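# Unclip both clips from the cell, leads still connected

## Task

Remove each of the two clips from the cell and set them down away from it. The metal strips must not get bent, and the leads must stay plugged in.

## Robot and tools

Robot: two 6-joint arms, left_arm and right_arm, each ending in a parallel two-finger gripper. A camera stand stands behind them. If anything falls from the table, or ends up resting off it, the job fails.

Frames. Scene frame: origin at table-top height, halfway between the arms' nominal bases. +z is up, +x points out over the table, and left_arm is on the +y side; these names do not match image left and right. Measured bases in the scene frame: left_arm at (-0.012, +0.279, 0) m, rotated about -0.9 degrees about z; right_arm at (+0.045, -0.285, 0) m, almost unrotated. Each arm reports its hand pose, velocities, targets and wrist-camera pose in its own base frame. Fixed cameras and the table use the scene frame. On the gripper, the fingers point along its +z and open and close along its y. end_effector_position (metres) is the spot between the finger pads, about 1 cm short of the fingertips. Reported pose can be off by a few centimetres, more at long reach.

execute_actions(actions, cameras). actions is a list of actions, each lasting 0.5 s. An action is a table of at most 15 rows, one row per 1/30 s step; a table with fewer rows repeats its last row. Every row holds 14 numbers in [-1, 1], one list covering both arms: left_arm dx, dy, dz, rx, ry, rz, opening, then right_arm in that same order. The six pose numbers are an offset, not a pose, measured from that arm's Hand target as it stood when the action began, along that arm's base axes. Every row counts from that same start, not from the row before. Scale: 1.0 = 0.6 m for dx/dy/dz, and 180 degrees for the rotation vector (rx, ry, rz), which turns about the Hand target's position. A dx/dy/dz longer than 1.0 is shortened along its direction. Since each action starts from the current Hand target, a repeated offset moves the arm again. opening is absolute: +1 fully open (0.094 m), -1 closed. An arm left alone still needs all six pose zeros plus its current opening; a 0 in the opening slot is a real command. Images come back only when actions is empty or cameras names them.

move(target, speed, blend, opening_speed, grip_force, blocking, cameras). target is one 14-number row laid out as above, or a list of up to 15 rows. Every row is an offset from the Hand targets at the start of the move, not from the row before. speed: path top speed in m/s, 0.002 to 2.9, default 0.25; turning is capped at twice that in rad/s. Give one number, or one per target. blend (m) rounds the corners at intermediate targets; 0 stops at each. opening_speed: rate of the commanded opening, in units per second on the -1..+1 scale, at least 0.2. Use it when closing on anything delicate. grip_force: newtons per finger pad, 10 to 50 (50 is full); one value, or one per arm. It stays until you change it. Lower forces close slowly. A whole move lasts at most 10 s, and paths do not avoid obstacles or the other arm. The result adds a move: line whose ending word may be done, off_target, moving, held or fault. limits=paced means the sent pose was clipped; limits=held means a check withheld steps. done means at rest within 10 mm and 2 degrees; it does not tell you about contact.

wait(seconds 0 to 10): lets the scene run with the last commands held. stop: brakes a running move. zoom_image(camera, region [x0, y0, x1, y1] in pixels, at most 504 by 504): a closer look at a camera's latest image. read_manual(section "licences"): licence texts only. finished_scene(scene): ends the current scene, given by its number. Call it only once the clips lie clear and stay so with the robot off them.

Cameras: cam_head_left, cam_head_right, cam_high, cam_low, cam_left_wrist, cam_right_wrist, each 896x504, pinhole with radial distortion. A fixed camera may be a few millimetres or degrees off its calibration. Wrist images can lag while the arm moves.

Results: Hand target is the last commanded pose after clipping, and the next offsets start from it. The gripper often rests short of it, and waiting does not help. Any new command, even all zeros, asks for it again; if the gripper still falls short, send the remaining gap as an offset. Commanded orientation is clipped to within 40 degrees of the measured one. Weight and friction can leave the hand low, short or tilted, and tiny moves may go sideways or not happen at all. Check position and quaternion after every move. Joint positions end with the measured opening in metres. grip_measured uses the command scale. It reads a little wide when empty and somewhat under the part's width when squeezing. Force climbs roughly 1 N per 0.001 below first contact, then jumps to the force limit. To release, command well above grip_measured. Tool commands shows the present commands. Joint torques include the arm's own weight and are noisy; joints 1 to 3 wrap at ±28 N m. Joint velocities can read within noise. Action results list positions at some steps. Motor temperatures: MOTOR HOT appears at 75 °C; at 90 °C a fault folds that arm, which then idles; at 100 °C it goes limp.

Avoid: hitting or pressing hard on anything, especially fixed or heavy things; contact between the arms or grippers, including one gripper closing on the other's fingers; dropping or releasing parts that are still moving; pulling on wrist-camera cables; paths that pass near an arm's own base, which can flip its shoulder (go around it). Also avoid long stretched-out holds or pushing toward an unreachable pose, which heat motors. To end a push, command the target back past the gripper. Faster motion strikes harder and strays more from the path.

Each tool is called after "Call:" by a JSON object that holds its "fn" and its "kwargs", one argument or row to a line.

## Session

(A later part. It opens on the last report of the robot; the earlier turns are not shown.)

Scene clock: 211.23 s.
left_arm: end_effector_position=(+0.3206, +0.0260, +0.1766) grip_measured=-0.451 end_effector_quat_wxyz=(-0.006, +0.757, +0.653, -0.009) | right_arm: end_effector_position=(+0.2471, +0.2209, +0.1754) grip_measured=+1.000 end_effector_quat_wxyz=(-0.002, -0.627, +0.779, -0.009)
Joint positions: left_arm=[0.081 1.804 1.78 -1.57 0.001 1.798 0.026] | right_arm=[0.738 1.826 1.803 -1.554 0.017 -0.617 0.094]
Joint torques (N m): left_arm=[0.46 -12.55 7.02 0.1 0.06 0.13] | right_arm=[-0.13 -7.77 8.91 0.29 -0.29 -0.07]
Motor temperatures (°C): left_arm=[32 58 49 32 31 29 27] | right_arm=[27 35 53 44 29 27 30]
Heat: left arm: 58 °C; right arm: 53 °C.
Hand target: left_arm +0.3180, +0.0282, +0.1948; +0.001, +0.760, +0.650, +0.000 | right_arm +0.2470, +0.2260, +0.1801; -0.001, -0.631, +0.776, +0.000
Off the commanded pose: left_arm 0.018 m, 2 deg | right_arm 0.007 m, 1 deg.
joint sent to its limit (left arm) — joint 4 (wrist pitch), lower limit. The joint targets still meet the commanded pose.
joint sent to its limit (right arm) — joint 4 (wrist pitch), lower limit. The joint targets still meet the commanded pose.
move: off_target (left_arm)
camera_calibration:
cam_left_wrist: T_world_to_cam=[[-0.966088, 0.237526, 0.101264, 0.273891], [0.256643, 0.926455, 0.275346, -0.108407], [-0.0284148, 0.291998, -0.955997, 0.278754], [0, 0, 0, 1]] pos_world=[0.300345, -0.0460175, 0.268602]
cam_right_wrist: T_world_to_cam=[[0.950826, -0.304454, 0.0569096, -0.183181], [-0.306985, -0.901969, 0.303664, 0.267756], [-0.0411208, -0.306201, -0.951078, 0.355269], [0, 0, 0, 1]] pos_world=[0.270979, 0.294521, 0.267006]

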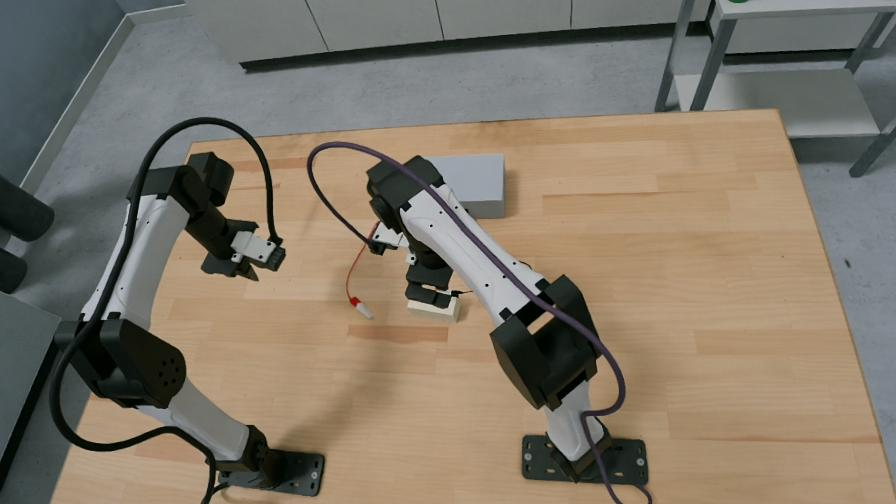

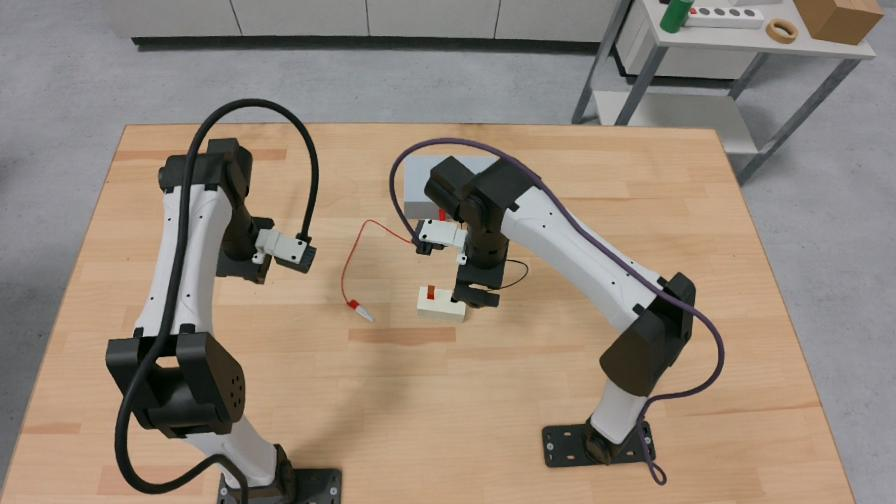

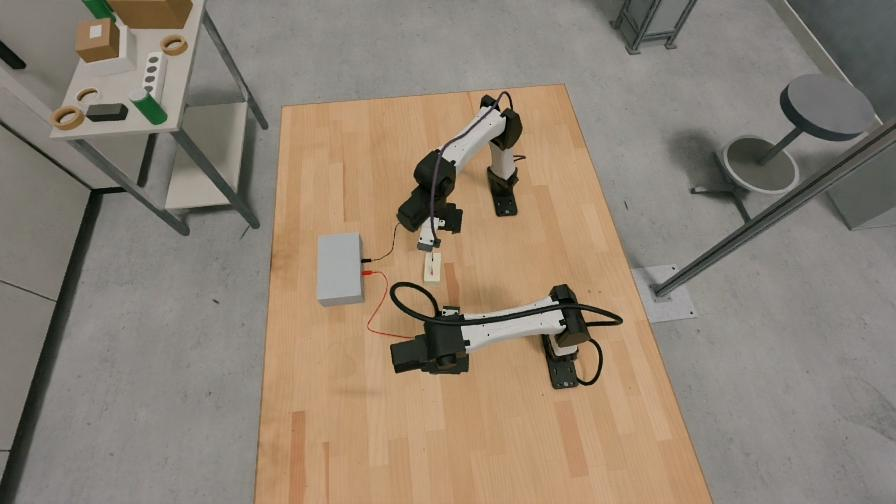

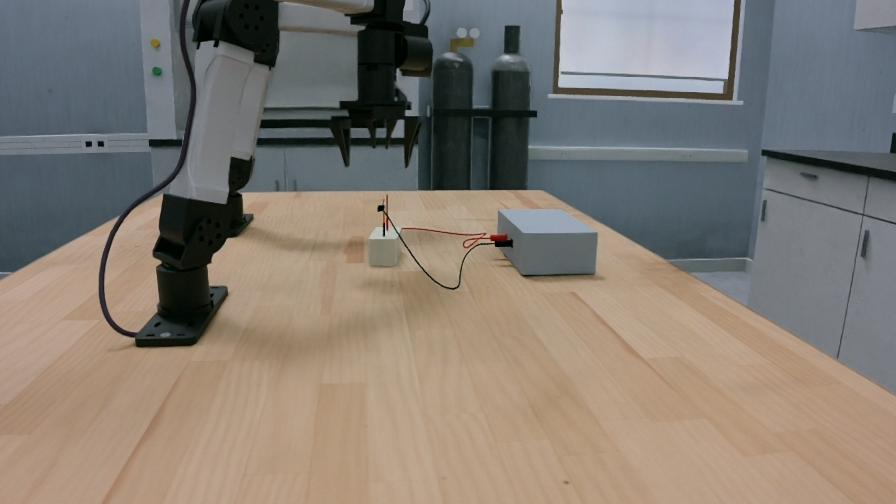

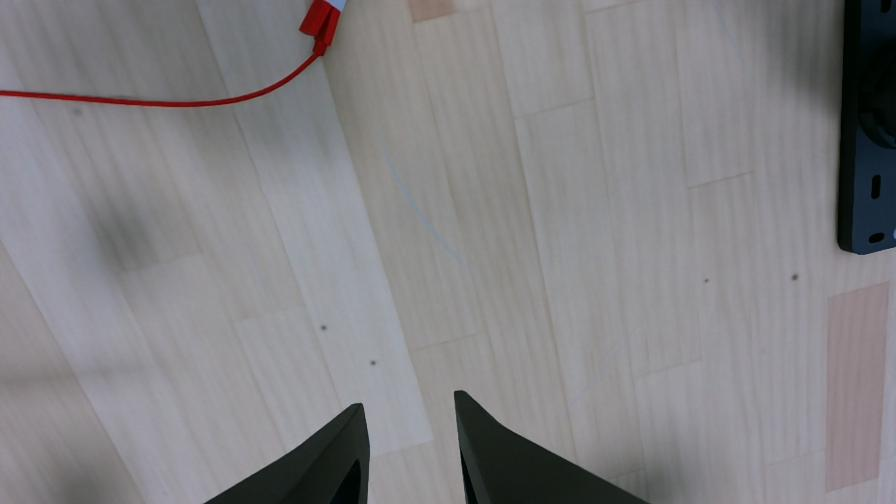

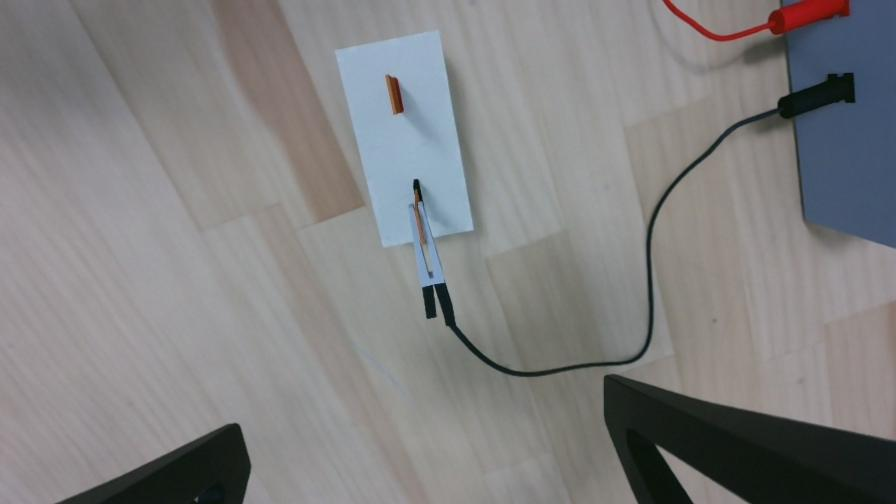

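Call:
{"fn": "move", "kwargs": {
  "target": [0,0,0,0,0,0,-0.45,0.012,-0.007,-0.112,0,0,0.03,-0.3],
  "speed": 0.12,
  "cameras": ["cam_right_wrist","cam_low"]
}}

Call:
{"fn": "zoom_image", "kwargs": {
  "camera": "cam_low",
  "region": [350, 170, 450, 240]
}}

Scene clock: 227.50 s.
left_arm: end_effector_position=(+0.3206, +0.0260, +0.1766) grip_measured=-0.451 end_effector_quat_wxyz=(-0.006, +0.757, +0.653, -0.009) | right_arm: end_effector_position=(+0.2551, +0.2213, +0.1157) grip_measured=-0.297 end_effector_quat_wxyz=(-0.002, -0.666, +0.746, -0.008)
Joint positions: left_arm=[0.081 1.804 1.78 -1.57 0.001 1.799 0.026] | right_arm=[0.723 1.826 1.565 -1.314 0.016 -0.734 0.033]
Joint torques (N m): left_arm=[0.49 -12.53 7.02 0.1 0.06 0.12] | right_arm=[-0.79 -8.84 5.26 0.53 -0.31 -0.1]
Motor temperatures (°C): left_arm=[32 58 50 31 31 29 27] | right_arm=[27 37 54 41 29 27 30]
Heat: left arm: 58 °C; right arm: 54 °C.
Hand target: left_arm +0.3180, +0.0282, +0.1948; +0.001, +0.760, +0.650, +0.000 | right_arm +0.2542, +0.2219, +0.1130; -0.001, -0.667, +0.745, +0.000
Off the commanded pose: left_arm 0.018 m, 2 deg | right_arm 0.003 m, 1 deg.
joint sent to its limit (left arm) — joint 4 (wrist pitch), lower limit. The joint targets still meet the commanded pose.
move: off_target (left_arm)
camera_calibration:
cam_right_wrist: T_world_to_cam=[[0.976988, -0.205832, 0.0559321, -0.215605], [-0.213036, -0.928694, 0.30355, 0.270606], [-0.0105364, -0.30848, -0.951173, 0.291629], [0, 0, 0, 1]] pos_world=[0.271365, 0.296893, 0.207306]
Images, in order (width x height): cam_low 896x504, cam_right_wrist 896x504.

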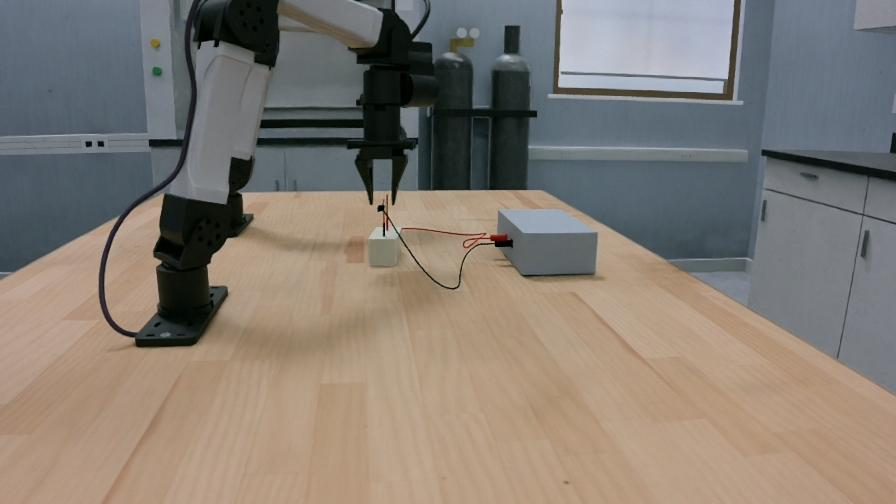

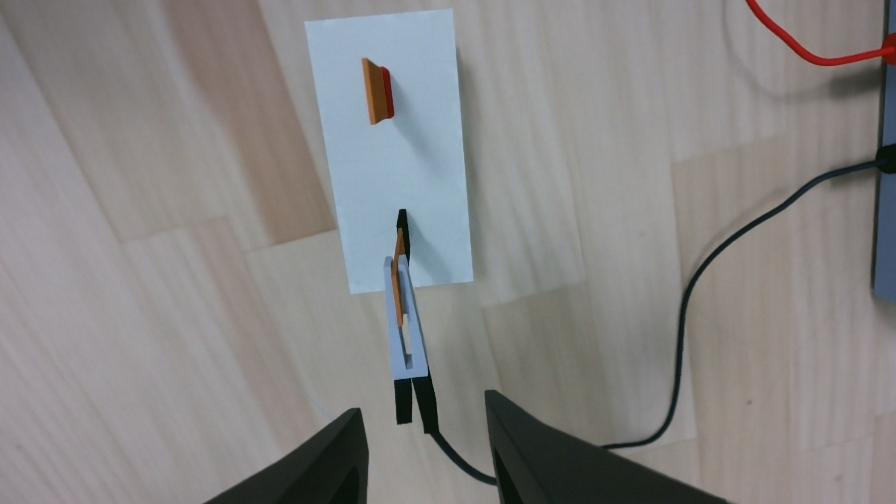

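Scaled by 5.040 from the camera's 896x504 image, which has a finer 1280x720 frame.

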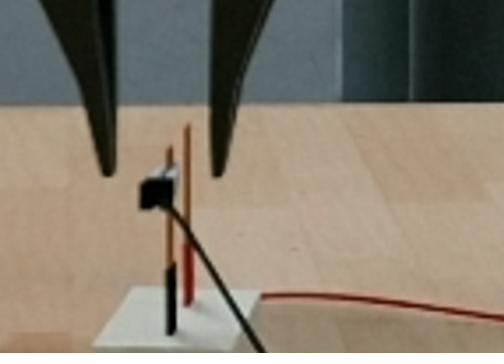

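Call:
{"fn": "move", "kwargs": {
  "target": [0,0,0,0,0,0,-0.45,-0.006,-0.005,-0.028,0,0,0,-0.6],
  "speed": 0.05,
  "cameras": ["cam_right_wrist","cam_low"]
}}

Call:
{"fn": "zoom_image", "kwargs": {
  "camera": "cam_low",
  "region": [350, 170, 450, 240]
}}

Call:
{"fn": "zoom_image", "kwargs": {
  "camera": "cam_right_wrist",
  "region": [330, 150, 530, 504]
}}

Scene clock: 240.10 s.
left_arm: end_effector_position=(+0.3206, +0.0260, +0.1766) grip_measured=-0.451 end_effector_quat_wxyz=(-0.006, +0.757, +0.653, -0.009) | right_arm: end_effector_position=(+0.2517, +0.2183, +0.0948) grip_measured=-0.597 end_effector_quat_wxyz=(-0.009, -0.666, +0.746, -0.008)
Joint positions: left_arm=[0.081 1.804 1.78 -1.57 0.001 1.799 0.026] | right_arm=[0.723 1.826 1.481 -1.244 0.016 -0.734 0.019]
Joint torques (N m): left_arm=[0.43 -12.56 7.01 0.08 0.05 0.15] | right_arm=[-0.75 -10.07 5.09 0.51 -0.33 -0.07]
Motor temperatures (°C): left_arm=[31 59 51 30 31 29 27] | right_arm=[27 38 51 40 29 27 30]
Heat: left arm: 59 °C; right arm: 51 °C.
Hand target: left_arm +0.3180, +0.0282, +0.1948; +0.001, +0.760, +0.650, +0.000 | right_arm +0.2505, +0.2189, +0.0961; -0.001, -0.667, +0.745, +0.000
Off the commanded pose: left_arm 0.018 m, 2 deg | right_arm 0.002 m, 1 deg.
joint sent to its limit (left arm) — joint 4 (wrist pitch), lower limit. The joint targets still meet the commanded pose.
move: off_target (left_arm)
camera_calibration:
cam_right_wrist: T_world_to_cam=[[0.977572, -0.205081, 0.0478995, -0.21128], [-0.209648, -0.926038, 0.313849, 0.271002], [-0.0200078, -0.316852, -0.948264, 0.274748], [0, 0, 0, 1]] pos_world=[0.268854, 0.294684, 0.1856]
Images, in order (width x height): cam_low 896x504, cam_right_wrist 896x504.

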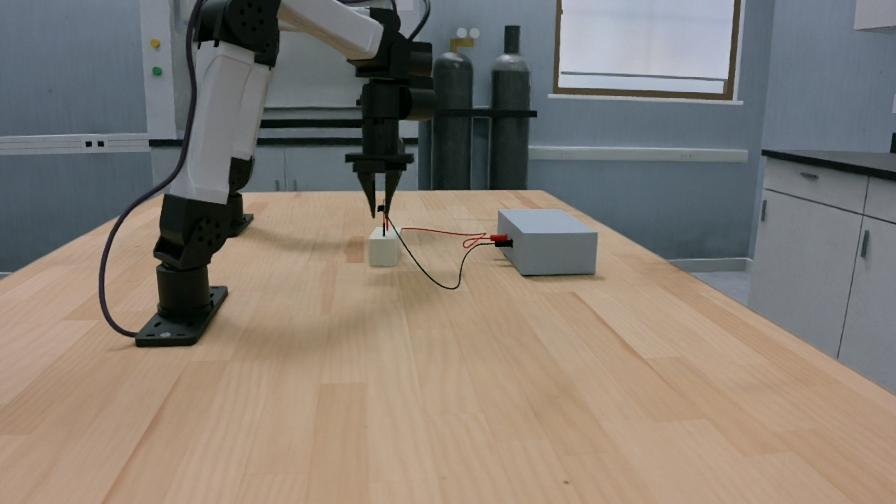

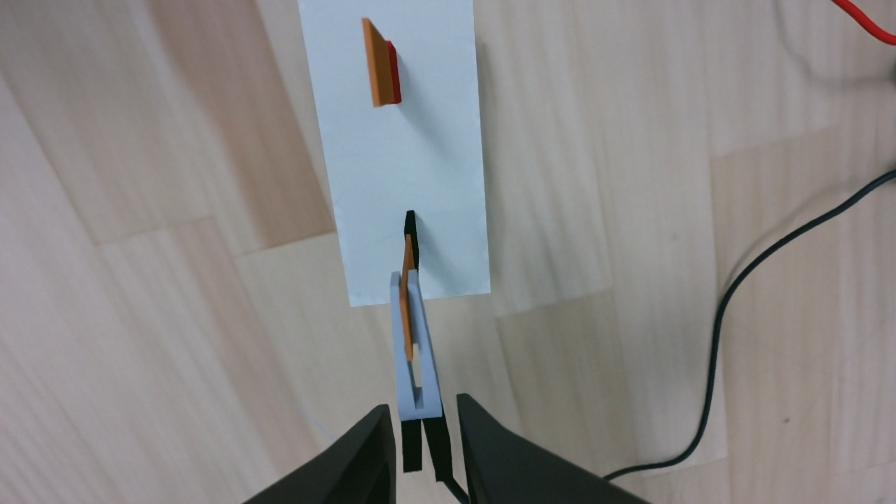

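Scaled by 5.040 from the camera's 896x504 image, which has a finer 1280x720 frame.

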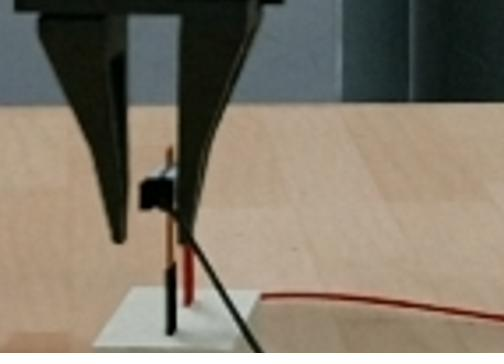

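Scaled by 1.424 from the camera's 896x504 image, which has a finer 1280x720 frame.

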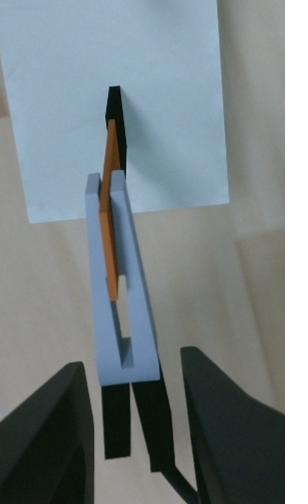

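Call:
{"fn": "move", "kwargs": {
  "target": [0,0,0,0,0,0,-0.45,0.001,-0.008,0.01,0,0,0,-0.7],
  "speed": 0.05,
  "opening_speed": 0.3,
  "cameras": ["cam_right_wrist","cam_low"]
}}

Call:
{"fn": "zoom_image", "kwargs": {
  "camera": "cam_low",
  "region": [350, 170, 450, 240]
}}

Call:
{"fn": "zoom_image", "kwargs": {
  "camera": "cam_right_wrist",
  "region": [330, 150, 530, 504]
}}

Scene clock: 249.40 s.
left_arm: end_effector_position=(+0.3206, +0.0260, +0.1766) grip_measured=-0.451 end_effector_quat_wxyz=(-0.006, +0.757, +0.653, -0.009) | right_arm: end_effector_position=(+0.2543, +0.2155, +0.0964) grip_measured=-0.697 end_effector_quat_wxyz=(-0.006, -0.666, +0.746, -0.008)
Joint positions: left_arm=[0.081 1.804 1.78 -1.57 0.001 1.799 0.026] | right_arm=[0.711 1.82 1.481 -1.244 0.016 -0.745 0.014]
Joint torques (N m): left_arm=[0.42 -12.55 7.05 0.09 0.06 0.15] | right_arm=[-0.88 -10.59 5.81 0.28 -0.29 -0.11]
Motor temperatures (°C): left_arm=[31 59 51 30 31 29 27] | right_arm=[27 39 50 39 29 27 30]
Heat: left arm: 59 °C; right arm: 50 °C.
Hand target: left_arm +0.3180, +0.0282, +0.1948; +0.001, +0.760, +0.650, +0.000 | right_arm +0.2512, +0.2140, +0.1022; -0.001, -0.666, +0.746, +0.000
Off the commanded pose: left_arm 0.018 m, 2 deg | right_arm 0.007 m, 1 deg.
joint sent to its limit (left arm) — joint 4 (wrist pitch), lower limit. The joint targets still meet the commanded pose.
move: off_target (left_arm)
camera_calibration:
cam_right_wrist: T_world_to_cam=[[0.97724, -0.206032, 0.0505189, -0.214414], [-0.211467, -0.92725, 0.309015, 0.269621], [-0.0168232, -0.312665, -0.949715, 0.273965], [0, 0, 0, 1]] pos_world=[0.271158, 0.291489, 0.187704]
Images, in order (width x height): cam_low 896x504, cam_right_wrist 896x504.

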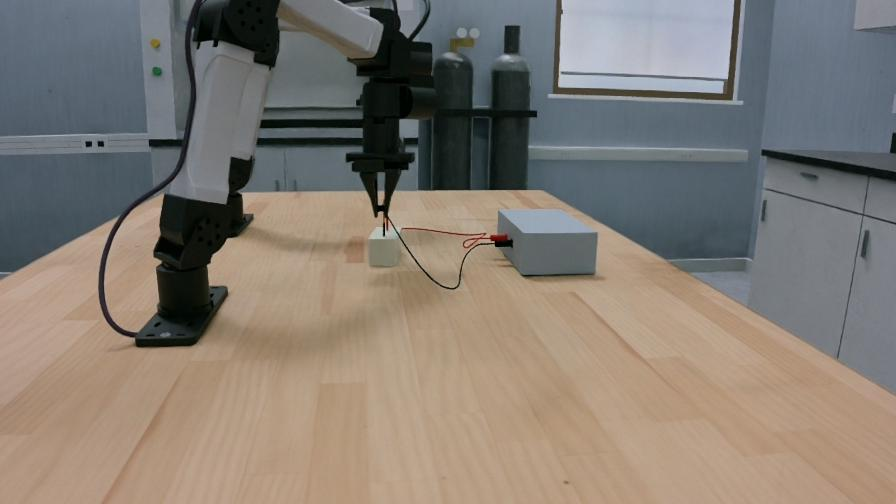

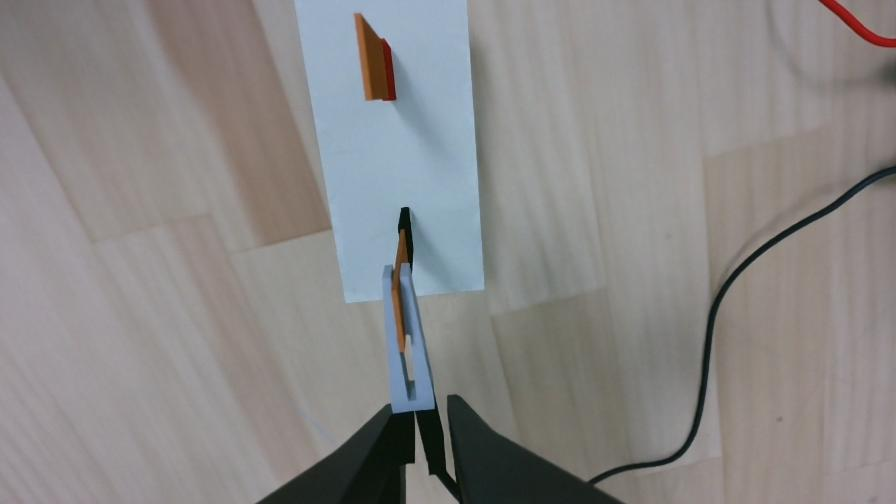

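Scaled by 5.040 from the camera's 896x504 image, which has a finer 1280x720 frame.

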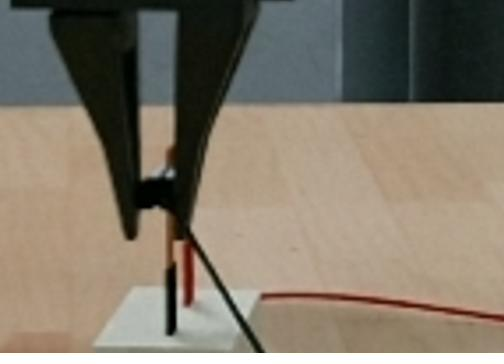

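Scaled by 1.424 from the camera's 896x504 image, which has a finer 1280x720 frame.

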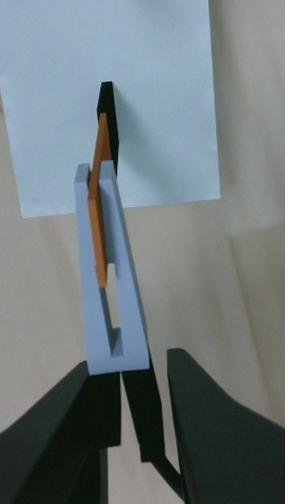

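Call:
{"fn": "move", "kwargs": {
  "target": [
    [0,0,0,0,0,0,-0.45,0,0,0.0,0,0,0,-0.55],
    [0,0,0,0,0,0,-0.45,-0.005,-0.003,0.008,0,0,0,-0.6]
  ],
  "speed": 0.05,
  "cameras": ["cam_right_wrist","cam_low"]
}}

Call:
{"fn": "zoom_image", "kwargs": {
  "camera": "cam_low",
  "region": [350, 170, 450, 240]
}}

Call:
{"fn": "zoom_image", "kwargs": {
  "camera": "cam_right_wrist",
  "region": [330, 150, 530, 504]
}}

Scene clock: 256.97 s.
left_arm: end_effector_position=(+0.3206, +0.0260, +0.1766) grip_measured=-0.451 end_effector_quat_wxyz=(-0.006, +0.757, +0.653, -0.009) | right_arm: end_effector_position=(+0.2522, +0.2138, +0.1012) grip_measured=-0.597 end_effector_quat_wxyz=(-0.004, -0.666, +0.746, -0.008)
Joint positions: left_arm=[0.081 1.804 1.78 -1.57 0.001 1.799 0.026] | right_arm=[0.711 1.805 1.481 -1.255 0.015 -0.746 0.019]
Joint torques (N m): left_arm=[0.39 -12.53 7.04 0.09 0.05 0.15] | right_arm=[-0.64 -10.39 6 0.24 -0.29 -0.04]
Motor temperatures (°C): left_arm=[31 59 51 30 31 29 27] | right_arm=[27 40 49 39 29 27 30]
Heat: left arm: 59 °C; right arm: 49 °C.
Hand target: left_arm +0.3180, +0.0282, +0.1948; +0.001, +0.760, +0.650, +0.000 | right_arm +0.2482, +0.2122, +0.1070; -0.001, -0.667, +0.745, +0.000
Off the commanded pose: left_arm 0.018 m, 2 deg | right_arm 0.007 m, 1 deg.
joint sent to its limit (left arm) — joint 4 (wrist pitch), lower limit. The joint targets still meet the commanded pose.
move: off_target (left_arm)
camera_calibration:
cam_right_wrist: T_world_to_cam=[[0.977274, -0.205419, 0.0523262, -0.213248], [-0.211495, -0.928188, 0.306164, 0.266637], [-0.0143234, -0.310273, -0.95054, 0.276876], [0, 0, 0, 1]] pos_world=[0.26876, 0.289591, 0.192706]
Images, in order (width x height): cam_low 896x504, cam_right_wrist 896x504.

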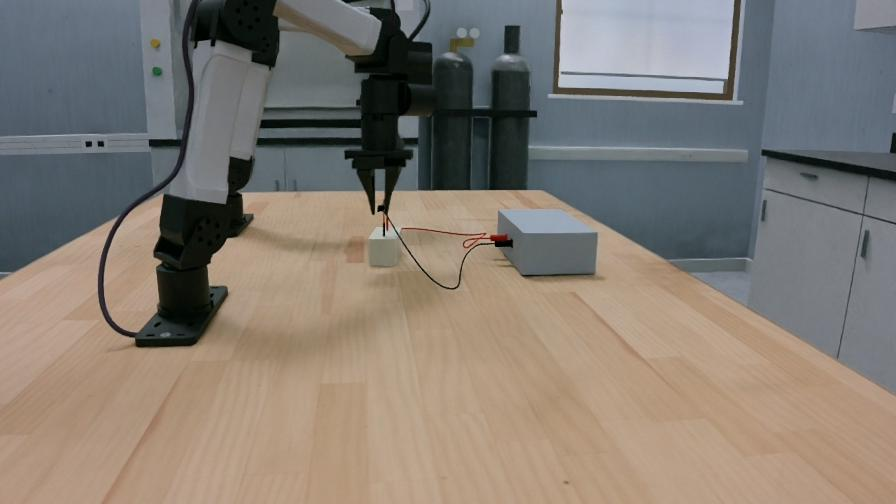

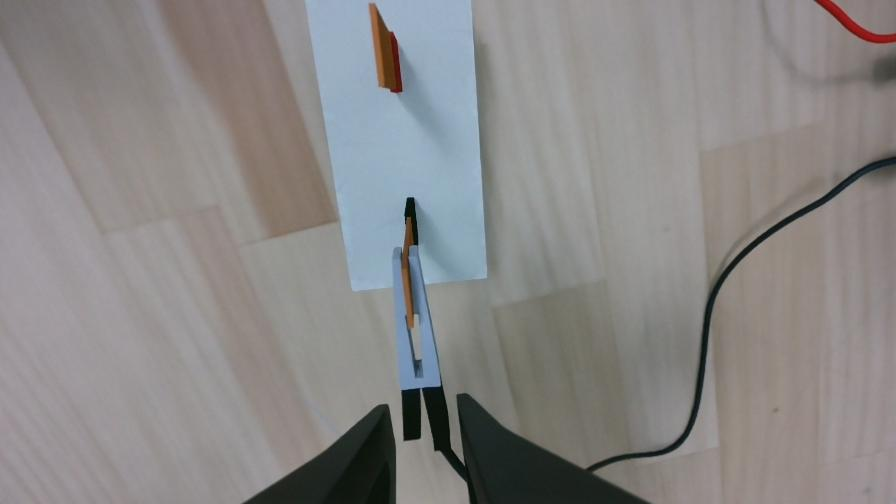

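Scaled by 5.040 from the camera's 896x504 image, which has a finer 1280x720 frame.

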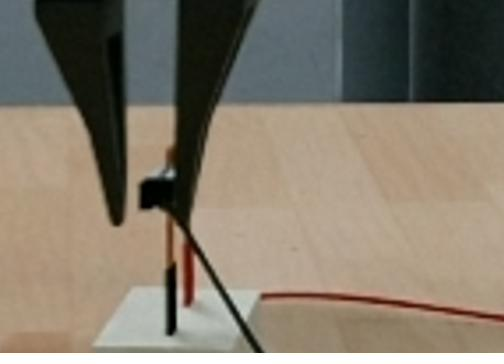

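Scaled by 1.424 from the camera's 896x504 image, which has a finer 1280x720 frame.

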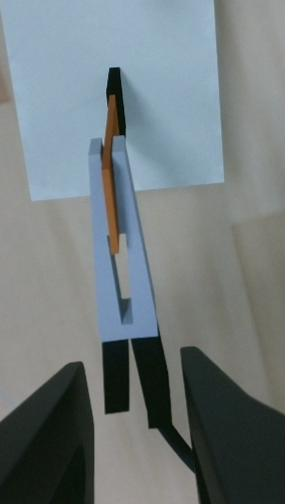

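Call:
{"fn": "move", "kwargs": {
  "target": [0,0,0,0,0,0,-0.45,0,0,0.0,0,0,0,-0.8],
  "speed": 0.05,
  "opening_speed": 0.2,
  "cameras": ["cam_right_wrist","cam_low"]
}}

Call:
{"fn": "zoom_image", "kwargs": {
  "camera": "cam_low",
  "region": [350, 170, 450, 240]
}}

Call:
{"fn": "zoom_image", "kwargs": {
  "camera": "cam_right_wrist",
  "region": [330, 150, 530, 504]
}}

Scene clock: 262.07 s.
left_arm: end_effector_position=(+0.3206, +0.0260, +0.1766) grip_measured=-0.451 end_effector_quat_wxyz=(-0.006, +0.757, +0.653, -0.009) | right_arm: end_effector_position=(+0.2512, +0.2135, +0.1012) grip_measured=-0.795 end_effector_quat_wxyz=(-0.006, -0.666, +0.746, -0.006)
Joint positions: left_arm=[0.081 1.804 1.78 -1.57 0.001 1.799 0.026] | right_arm=[0.711 1.805 1.481 -1.259 0.013 -0.747 0.01]
Joint torques (N m): left_arm=[0.44 -12.55 7.05 0.09 0.05 0.14] | right_arm=[-0.73 -10.4 6.08 0.32 -0.26 -0.05]
Motor temperatures (°C): left_arm=[31 60 51 30 31 28 27] | right_arm=[27 41 49 38 29 27 30]
Heat: left arm: 60 °C; right arm: 49 °C.
Hand target: left_arm +0.3180, +0.0282, +0.1948; +0.001, +0.760, +0.650, +0.000 | right_arm +0.2482, +0.2121, +0.1070; -0.001, -0.667, +0.745, +0.000
Off the commanded pose: left_arm 0.018 m, 2 deg | right_arm 0.007 m, 1 deg.
joint sent to its limit (left arm) — joint 4 (wrist pitch), lower limit. The joint targets still meet the commanded pose.
move: off_target (left_arm)
camera_calibration:
cam_right_wrist: T_world_to_cam=[[0.977579, -0.205069, 0.0478158, -0.212027], [-0.209737, -0.928101, 0.307634, 0.265481], [-0.0187084, -0.310765, -0.950303, 0.277953], [0, 0, 0, 1]] pos_world=[0.268155, 0.289291, 0.192607]
Images, in order (width x height): cam_low 896x504, cam_right_wrist 896x504.

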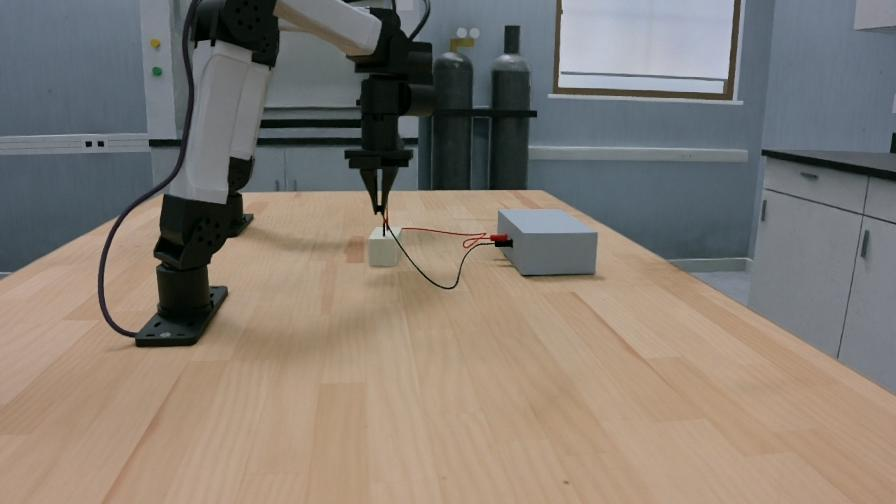

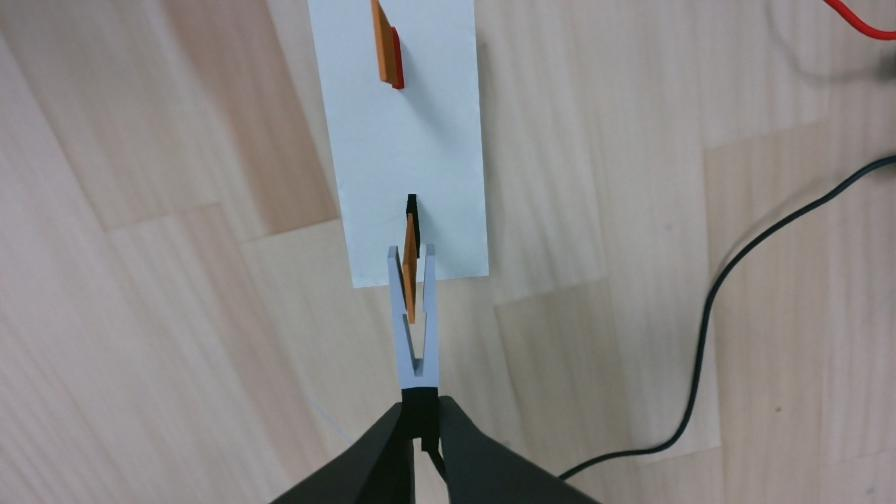

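Scaled by 5.040 from the camera's 896x504 image, which has a finer 1280x720 frame.

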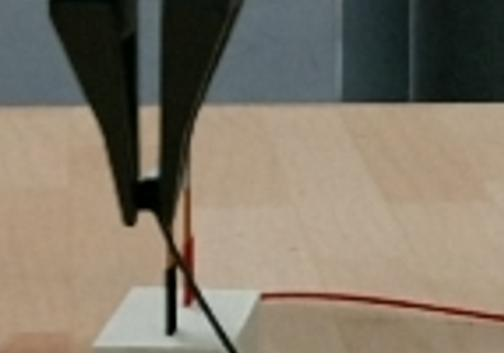

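Scaled by 1.424 from the camera's 896x504 image, which has a finer 1280x720 frame.

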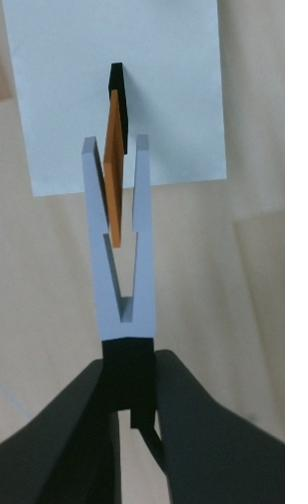

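Call:
{"fn": "move", "kwargs": {
  "target": [0,0,0,0,0,0,-0.45,-0.007,-0.022,0.004,0,0,0,-0.8],
  "speed": 0.05,
  "cameras": ["cam_right_wrist"]
}}

Call:
{"fn": "zoom_image", "kwargs": {
  "camera": "cam_right_wrist",
  "region": [330, 150, 530, 504]
}}

Scene clock: 267.50 s.
left_arm: end_effector_position=(+0.3206, +0.0260, +0.1766) grip_measured=-0.451 end_effector_quat_wxyz=(-0.006, +0.757, +0.653, -0.009) | right_arm: end_effector_position=(+0.2490, +0.2023, +0.1066) grip_measured=-0.795 end_effector_quat_wxyz=(-0.001, -0.665, +0.747, -0.006)
Joint positions: left_arm=[0.081 1.804 1.78 -1.57 0.001 1.799 0.026] | right_arm=[0.689 1.759 1.447 -1.26 0.013 -0.767 0.01]
Joint torques (N m): left_arm=[0.44 -12.53 7.06 0.09 0.06 0.15] | right_arm=[-0.64 -9.99 5.2 0.33 -0.28 -0.06]
Motor temperatures (°C): left_arm=[31 60 51 30 31 28 27] | right_arm=[27 42 48 38 29 27 30]
Heat: left arm: 60 °C; right arm: 48 °C.
Hand target: left_arm +0.3180, +0.0282, +0.1948; +0.001, +0.760, +0.650, +0.000 | right_arm +0.2440, +0.1990, +0.1094; -0.001, -0.667, +0.745, +0.000
Off the commanded pose: left_arm 0.018 m, 2 deg | right_arm 0.007 m, 1 deg.
joint sent to its limit (left arm) — joint 4 (wrist pitch), lower limit. The joint targets still meet the commanded pose.
move: off_target (left_arm)
camera_calibration:
cam_right_wrist: T_world_to_cam=[[0.976783, -0.207213, 0.0543898, -0.212526], [-0.213926, -0.929868, 0.299302, 0.255268], [-0.0114439, -0.303989, -0.952607, 0.276562], [0, 0, 0, 1]] pos_world=[0.265366, 0.277399, 0.198612]
Images, in order (width x height): cam_right_wrist 896x504.

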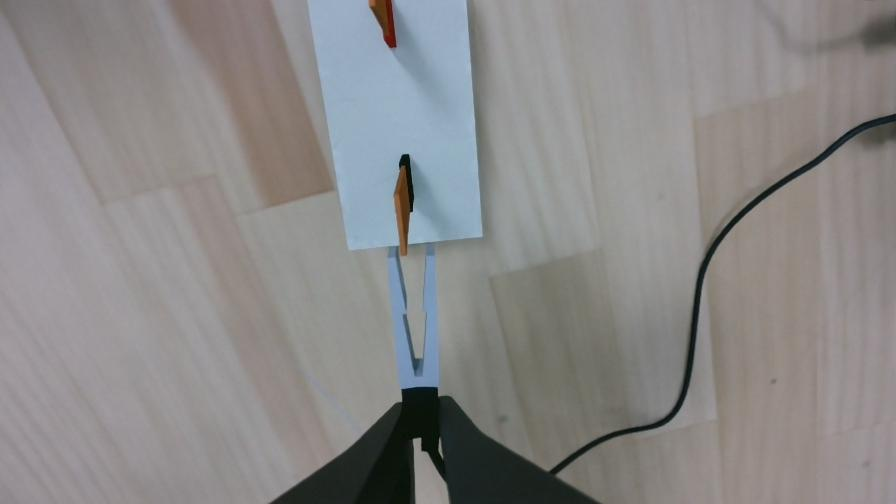

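Scaled by 1.424 from the camera's 896x504 image, which has a finer 1280x720 frame.

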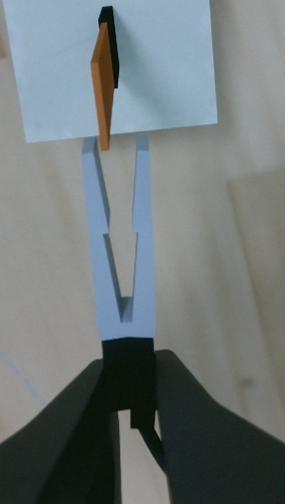

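Call:
{"fn": "move", "kwargs": {
  "target": [
    [0,0,0,0,0,0,-0.45,-0.008,-0.05,0.004,0,0,0,-0.8],
    [0,0,0,0,0,0,-0.45,0,-0.14,0,0,0,0,-0.8],
    [0,0,0,0,0,0,-0.45,0,-0.14,-0.135,0,0,0,-0.8]
  ],
  "speed": [0.06,0.15,0.1],
  "blend": [0.005,0.02,0],
  "cameras": ["cam_right_wrist","cam_low"]
}}

Call:
{"fn": "zoom_image", "kwargs": {
  "camera": "cam_low",
  "region": [350, 190, 450, 260]
}}

Scene clock: 274.93 s.
left_arm: end_effector_position=(+0.3206, +0.0260, +0.1766) grip_measured=-0.451 end_effector_quat_wxyz=(-0.006, +0.757, +0.653, -0.009) | right_arm: end_effector_position=(+0.2456, +0.1151, +0.0331) grip_measured=-0.795 end_effector_quat_wxyz=(+0.000, -0.666, +0.746, -0.006)
Joint positions: left_arm=[0.081 1.804 1.78 -1.57 0.001 1.799 0.026] | right_arm=[0.446 1.635 1.005 -0.937 0.012 -1.011 0.01]
Joint torques (N m): left_arm=[0.44 -12.52 7.01 0.09 0.06 0.15] | right_arm=[-0.77 -5.83 4.97 0.52 -0.23 -0.08]
Motor temperatures (°C): left_arm=[31 60 52 29 31 28 27] | right_arm=[27 42 47 38 28 27 30]
Heat: left arm: 60 °C; right arm: 47 °C.
Hand target: left_arm +0.3180, +0.0282, +0.1948; +0.001, +0.760, +0.650, +0.000 | right_arm +0.2440, +0.1150, +0.0284; -0.001, -0.667, +0.745, +0.000
Off the commanded pose: left_arm 0.018 m, 2 deg | right_arm 0.005 m, 1 deg.
joint sent to its limit (left arm) — joint 4 (wrist pitch), lower limit. The joint targets still meet the commanded pose.
move: off_target (left_arm)
camera_calibration:
cam_right_wrist: T_world_to_cam=[[0.97691, -0.206197, 0.0559392, -0.223528], [-0.213446, -0.930484, 0.297726, 0.195479], [-0.00933975, -0.302791, -0.953011, 0.179334], [0, 0, 0, 1]] pos_world=[0.261766, 0.1901, 0.125212]
Images, in order (width x height): cam_low 896x504, cam_right_wrist 896x504.

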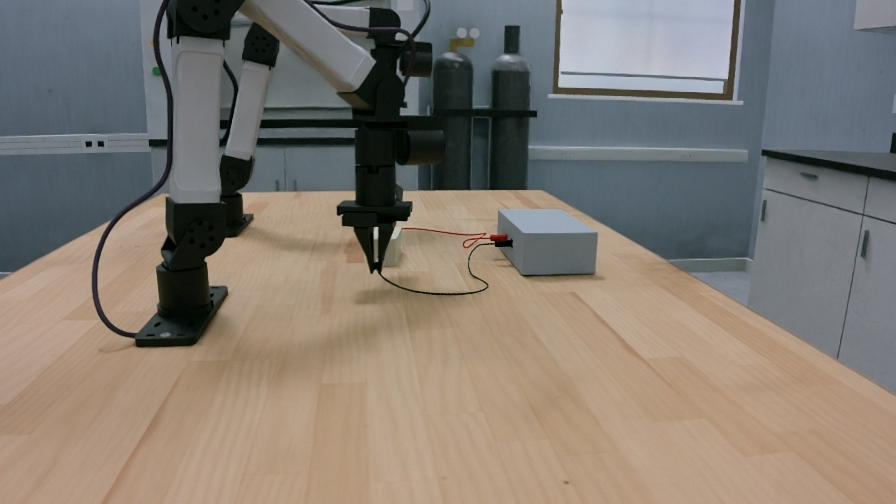

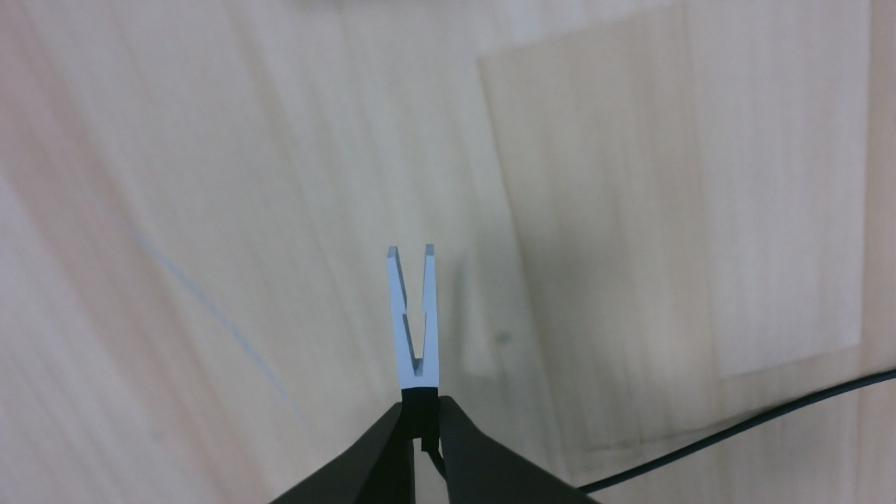

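Scaled by 5.040 from the camera's 896x504 image, which has a finer 1280x720 frame.

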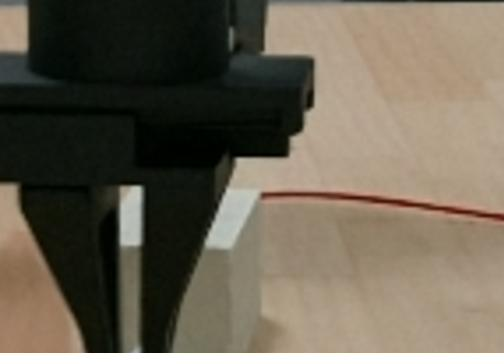

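Call:
{"fn": "move", "kwargs": {
  "target": [0,0,0,0,0,0,-0.45,0,0,-0.022,0,0,0,-0.8],
  "speed": 0.03,
  "cameras": ["cam_right_wrist","cam_low"]
}}

Call:
{"fn": "zoom_image", "kwargs": {
  "camera": "cam_low",
  "region": [320, 220, 430, 300]
}}

Scene clock: 278.43 s.
left_arm: end_effector_position=(+0.3206, +0.0260, +0.1766) grip_measured=-0.451 end_effector_quat_wxyz=(-0.006, +0.757, +0.653, -0.009) | right_arm: end_effector_position=(+0.2465, +0.1155, +0.0208) grip_measured=-0.795 end_effector_quat_wxyz=(+0.002, -0.666, +0.746, -0.007)
Joint positions: left_arm=[0.081 1.804 1.78 -1.57 0.001 1.799 0.026] | right_arm=[0.446 1.655 0.973 -0.881 0.012 -1.011 0.01]
Joint torques (N m): left_arm=[0.46 -12.56 7.04 0.09 0.05 0.14] | right_arm=[-0.84 -5.68 4.66 0.57 -0.27 -0.12]
Motor temperatures (°C): left_arm=[31 60 52 29 31 28 27] | right_arm=[27 42 47 37 28 27 30]
Heat: left arm: 60 °C; right arm: 47 °C.
Hand target: left_arm +0.3180, +0.0282, +0.1948; +0.001, +0.760, +0.650, +0.000 | right_arm +0.2441, +0.1150, +0.0152; -0.001, -0.667, +0.745, +0.000
Off the commanded pose: left_arm 0.018 m, 2 deg | right_arm 0.006 m, 1 deg.
joint sent to its limit (left arm) — joint 4 (wrist pitch), lower limit. The joint targets still meet the commanded pose.
move: off_target (left_arm)
camera_calibration:
cam_right_wrist: T_world_to_cam=[[0.976711, -0.206293, 0.0589887, -0.223654], [-0.214476, -0.93095, 0.29552, 0.200099], [-0.00604828, -0.30129, -0.953513, 0.166808], [0, 0, 0, 1]] pos_world=[0.26237, 0.190402, 0.113113]
Images, in order (width x height): cam_low 896x504, cam_right_wrist 896x504.

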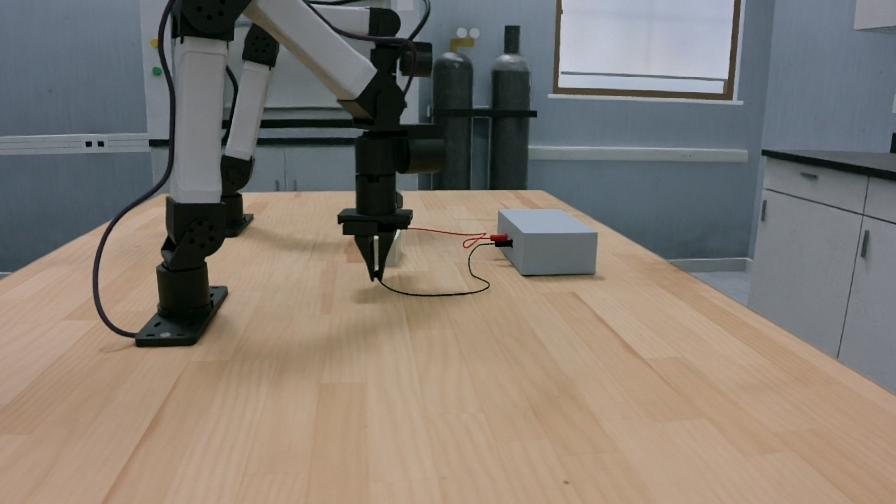

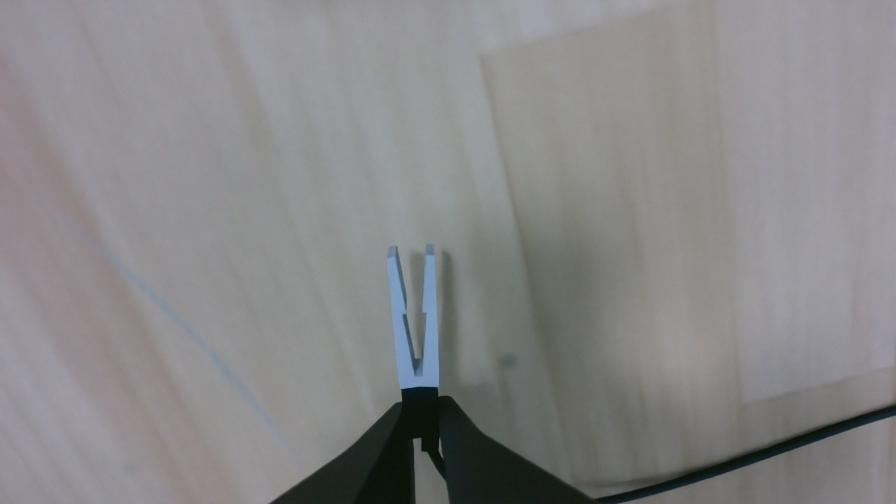

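Scaled by 4.582 from the camera's 896x504 image, which has a finer 1280x720 frame.

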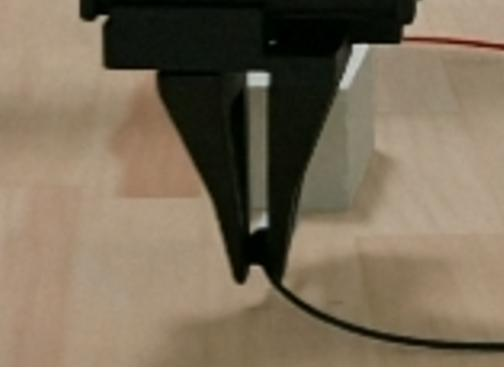

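Call:
{"fn": "move", "kwargs": {
  "target": [0,0,0,0,0,0,-0.45,0,0,-0.012,0,0,0,-0.8],
  "speed": 0.03,
  "cameras": ["cam_low"]
}}

Call:
{"fn": "zoom_image", "kwargs": {
  "camera": "cam_low",
  "region": [320, 220, 430, 300]
}}

Scene clock: 283.60 s.
left_arm: end_effector_position=(+0.3206, +0.0260, +0.1766) grip_measured=-0.451 end_effector_quat_wxyz=(-0.006, +0.757, +0.653, -0.009) | right_arm: end_effector_position=(+0.2468, +0.1156, +0.0138) grip_measured=-0.795 end_effector_quat_wxyz=(+0.002, -0.666, +0.746, -0.007)
Joint positions: left_arm=[0.081 1.804 1.78 -1.57 0.001 1.799 0.026] | right_arm=[0.446 1.668 0.957 -0.851 0.012 -1.011 0.01]
Joint torques (N m): left_arm=[0.46 -12.53 7.04 0.1 0.05 0.15] | right_arm=[-0.83 -5.83 4.7 0.52 -0.27 -0.09]
Motor temperatures (°C): left_arm=[31 60 52 29 30 28 27] | right_arm=[27 41 47 37 28 27 30]
Heat: left arm: 60 °C; right arm: 47 °C.
Hand target: left_arm +0.3180, +0.0282, +0.1948; +0.001, +0.760, +0.650, +0.000 | right_arm +0.2441, +0.1150, +0.0080; -0.001, -0.667, +0.745, +0.000
Off the commanded pose: left_arm 0.018 m, 2 deg | right_arm 0.006 m, 1 deg.
joint sent to its limit (left arm) — joint 4 (wrist pitch), lower limit. The joint targets still meet the commanded pose.
move: off_target (left_arm)
Images, in order (width x height): cam_low 896x504.

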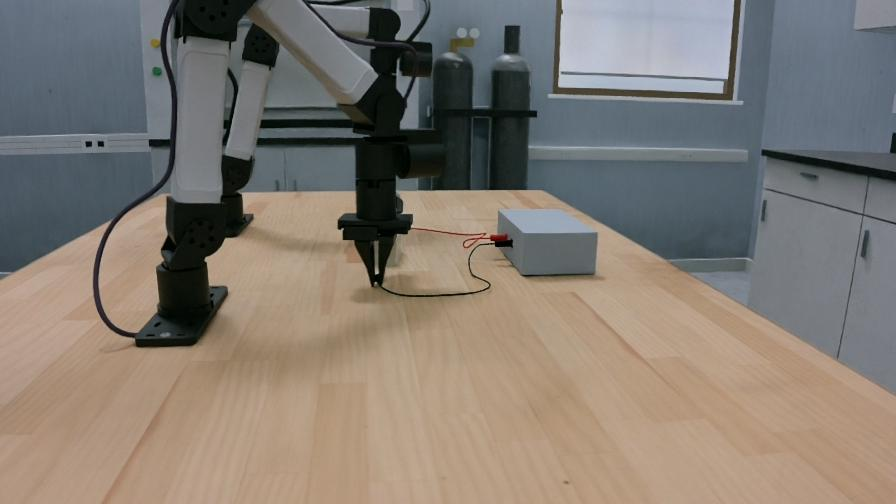

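Scaled by 4.582 from the camera's 896x504 image, which has a finer 1280x720 frame.

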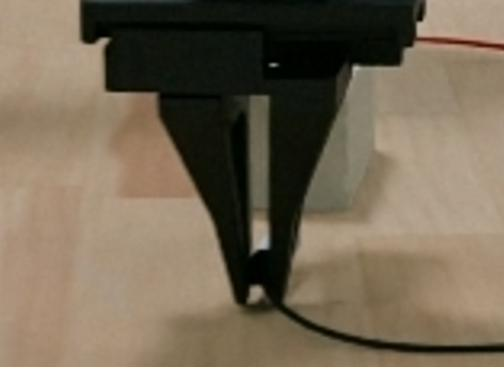

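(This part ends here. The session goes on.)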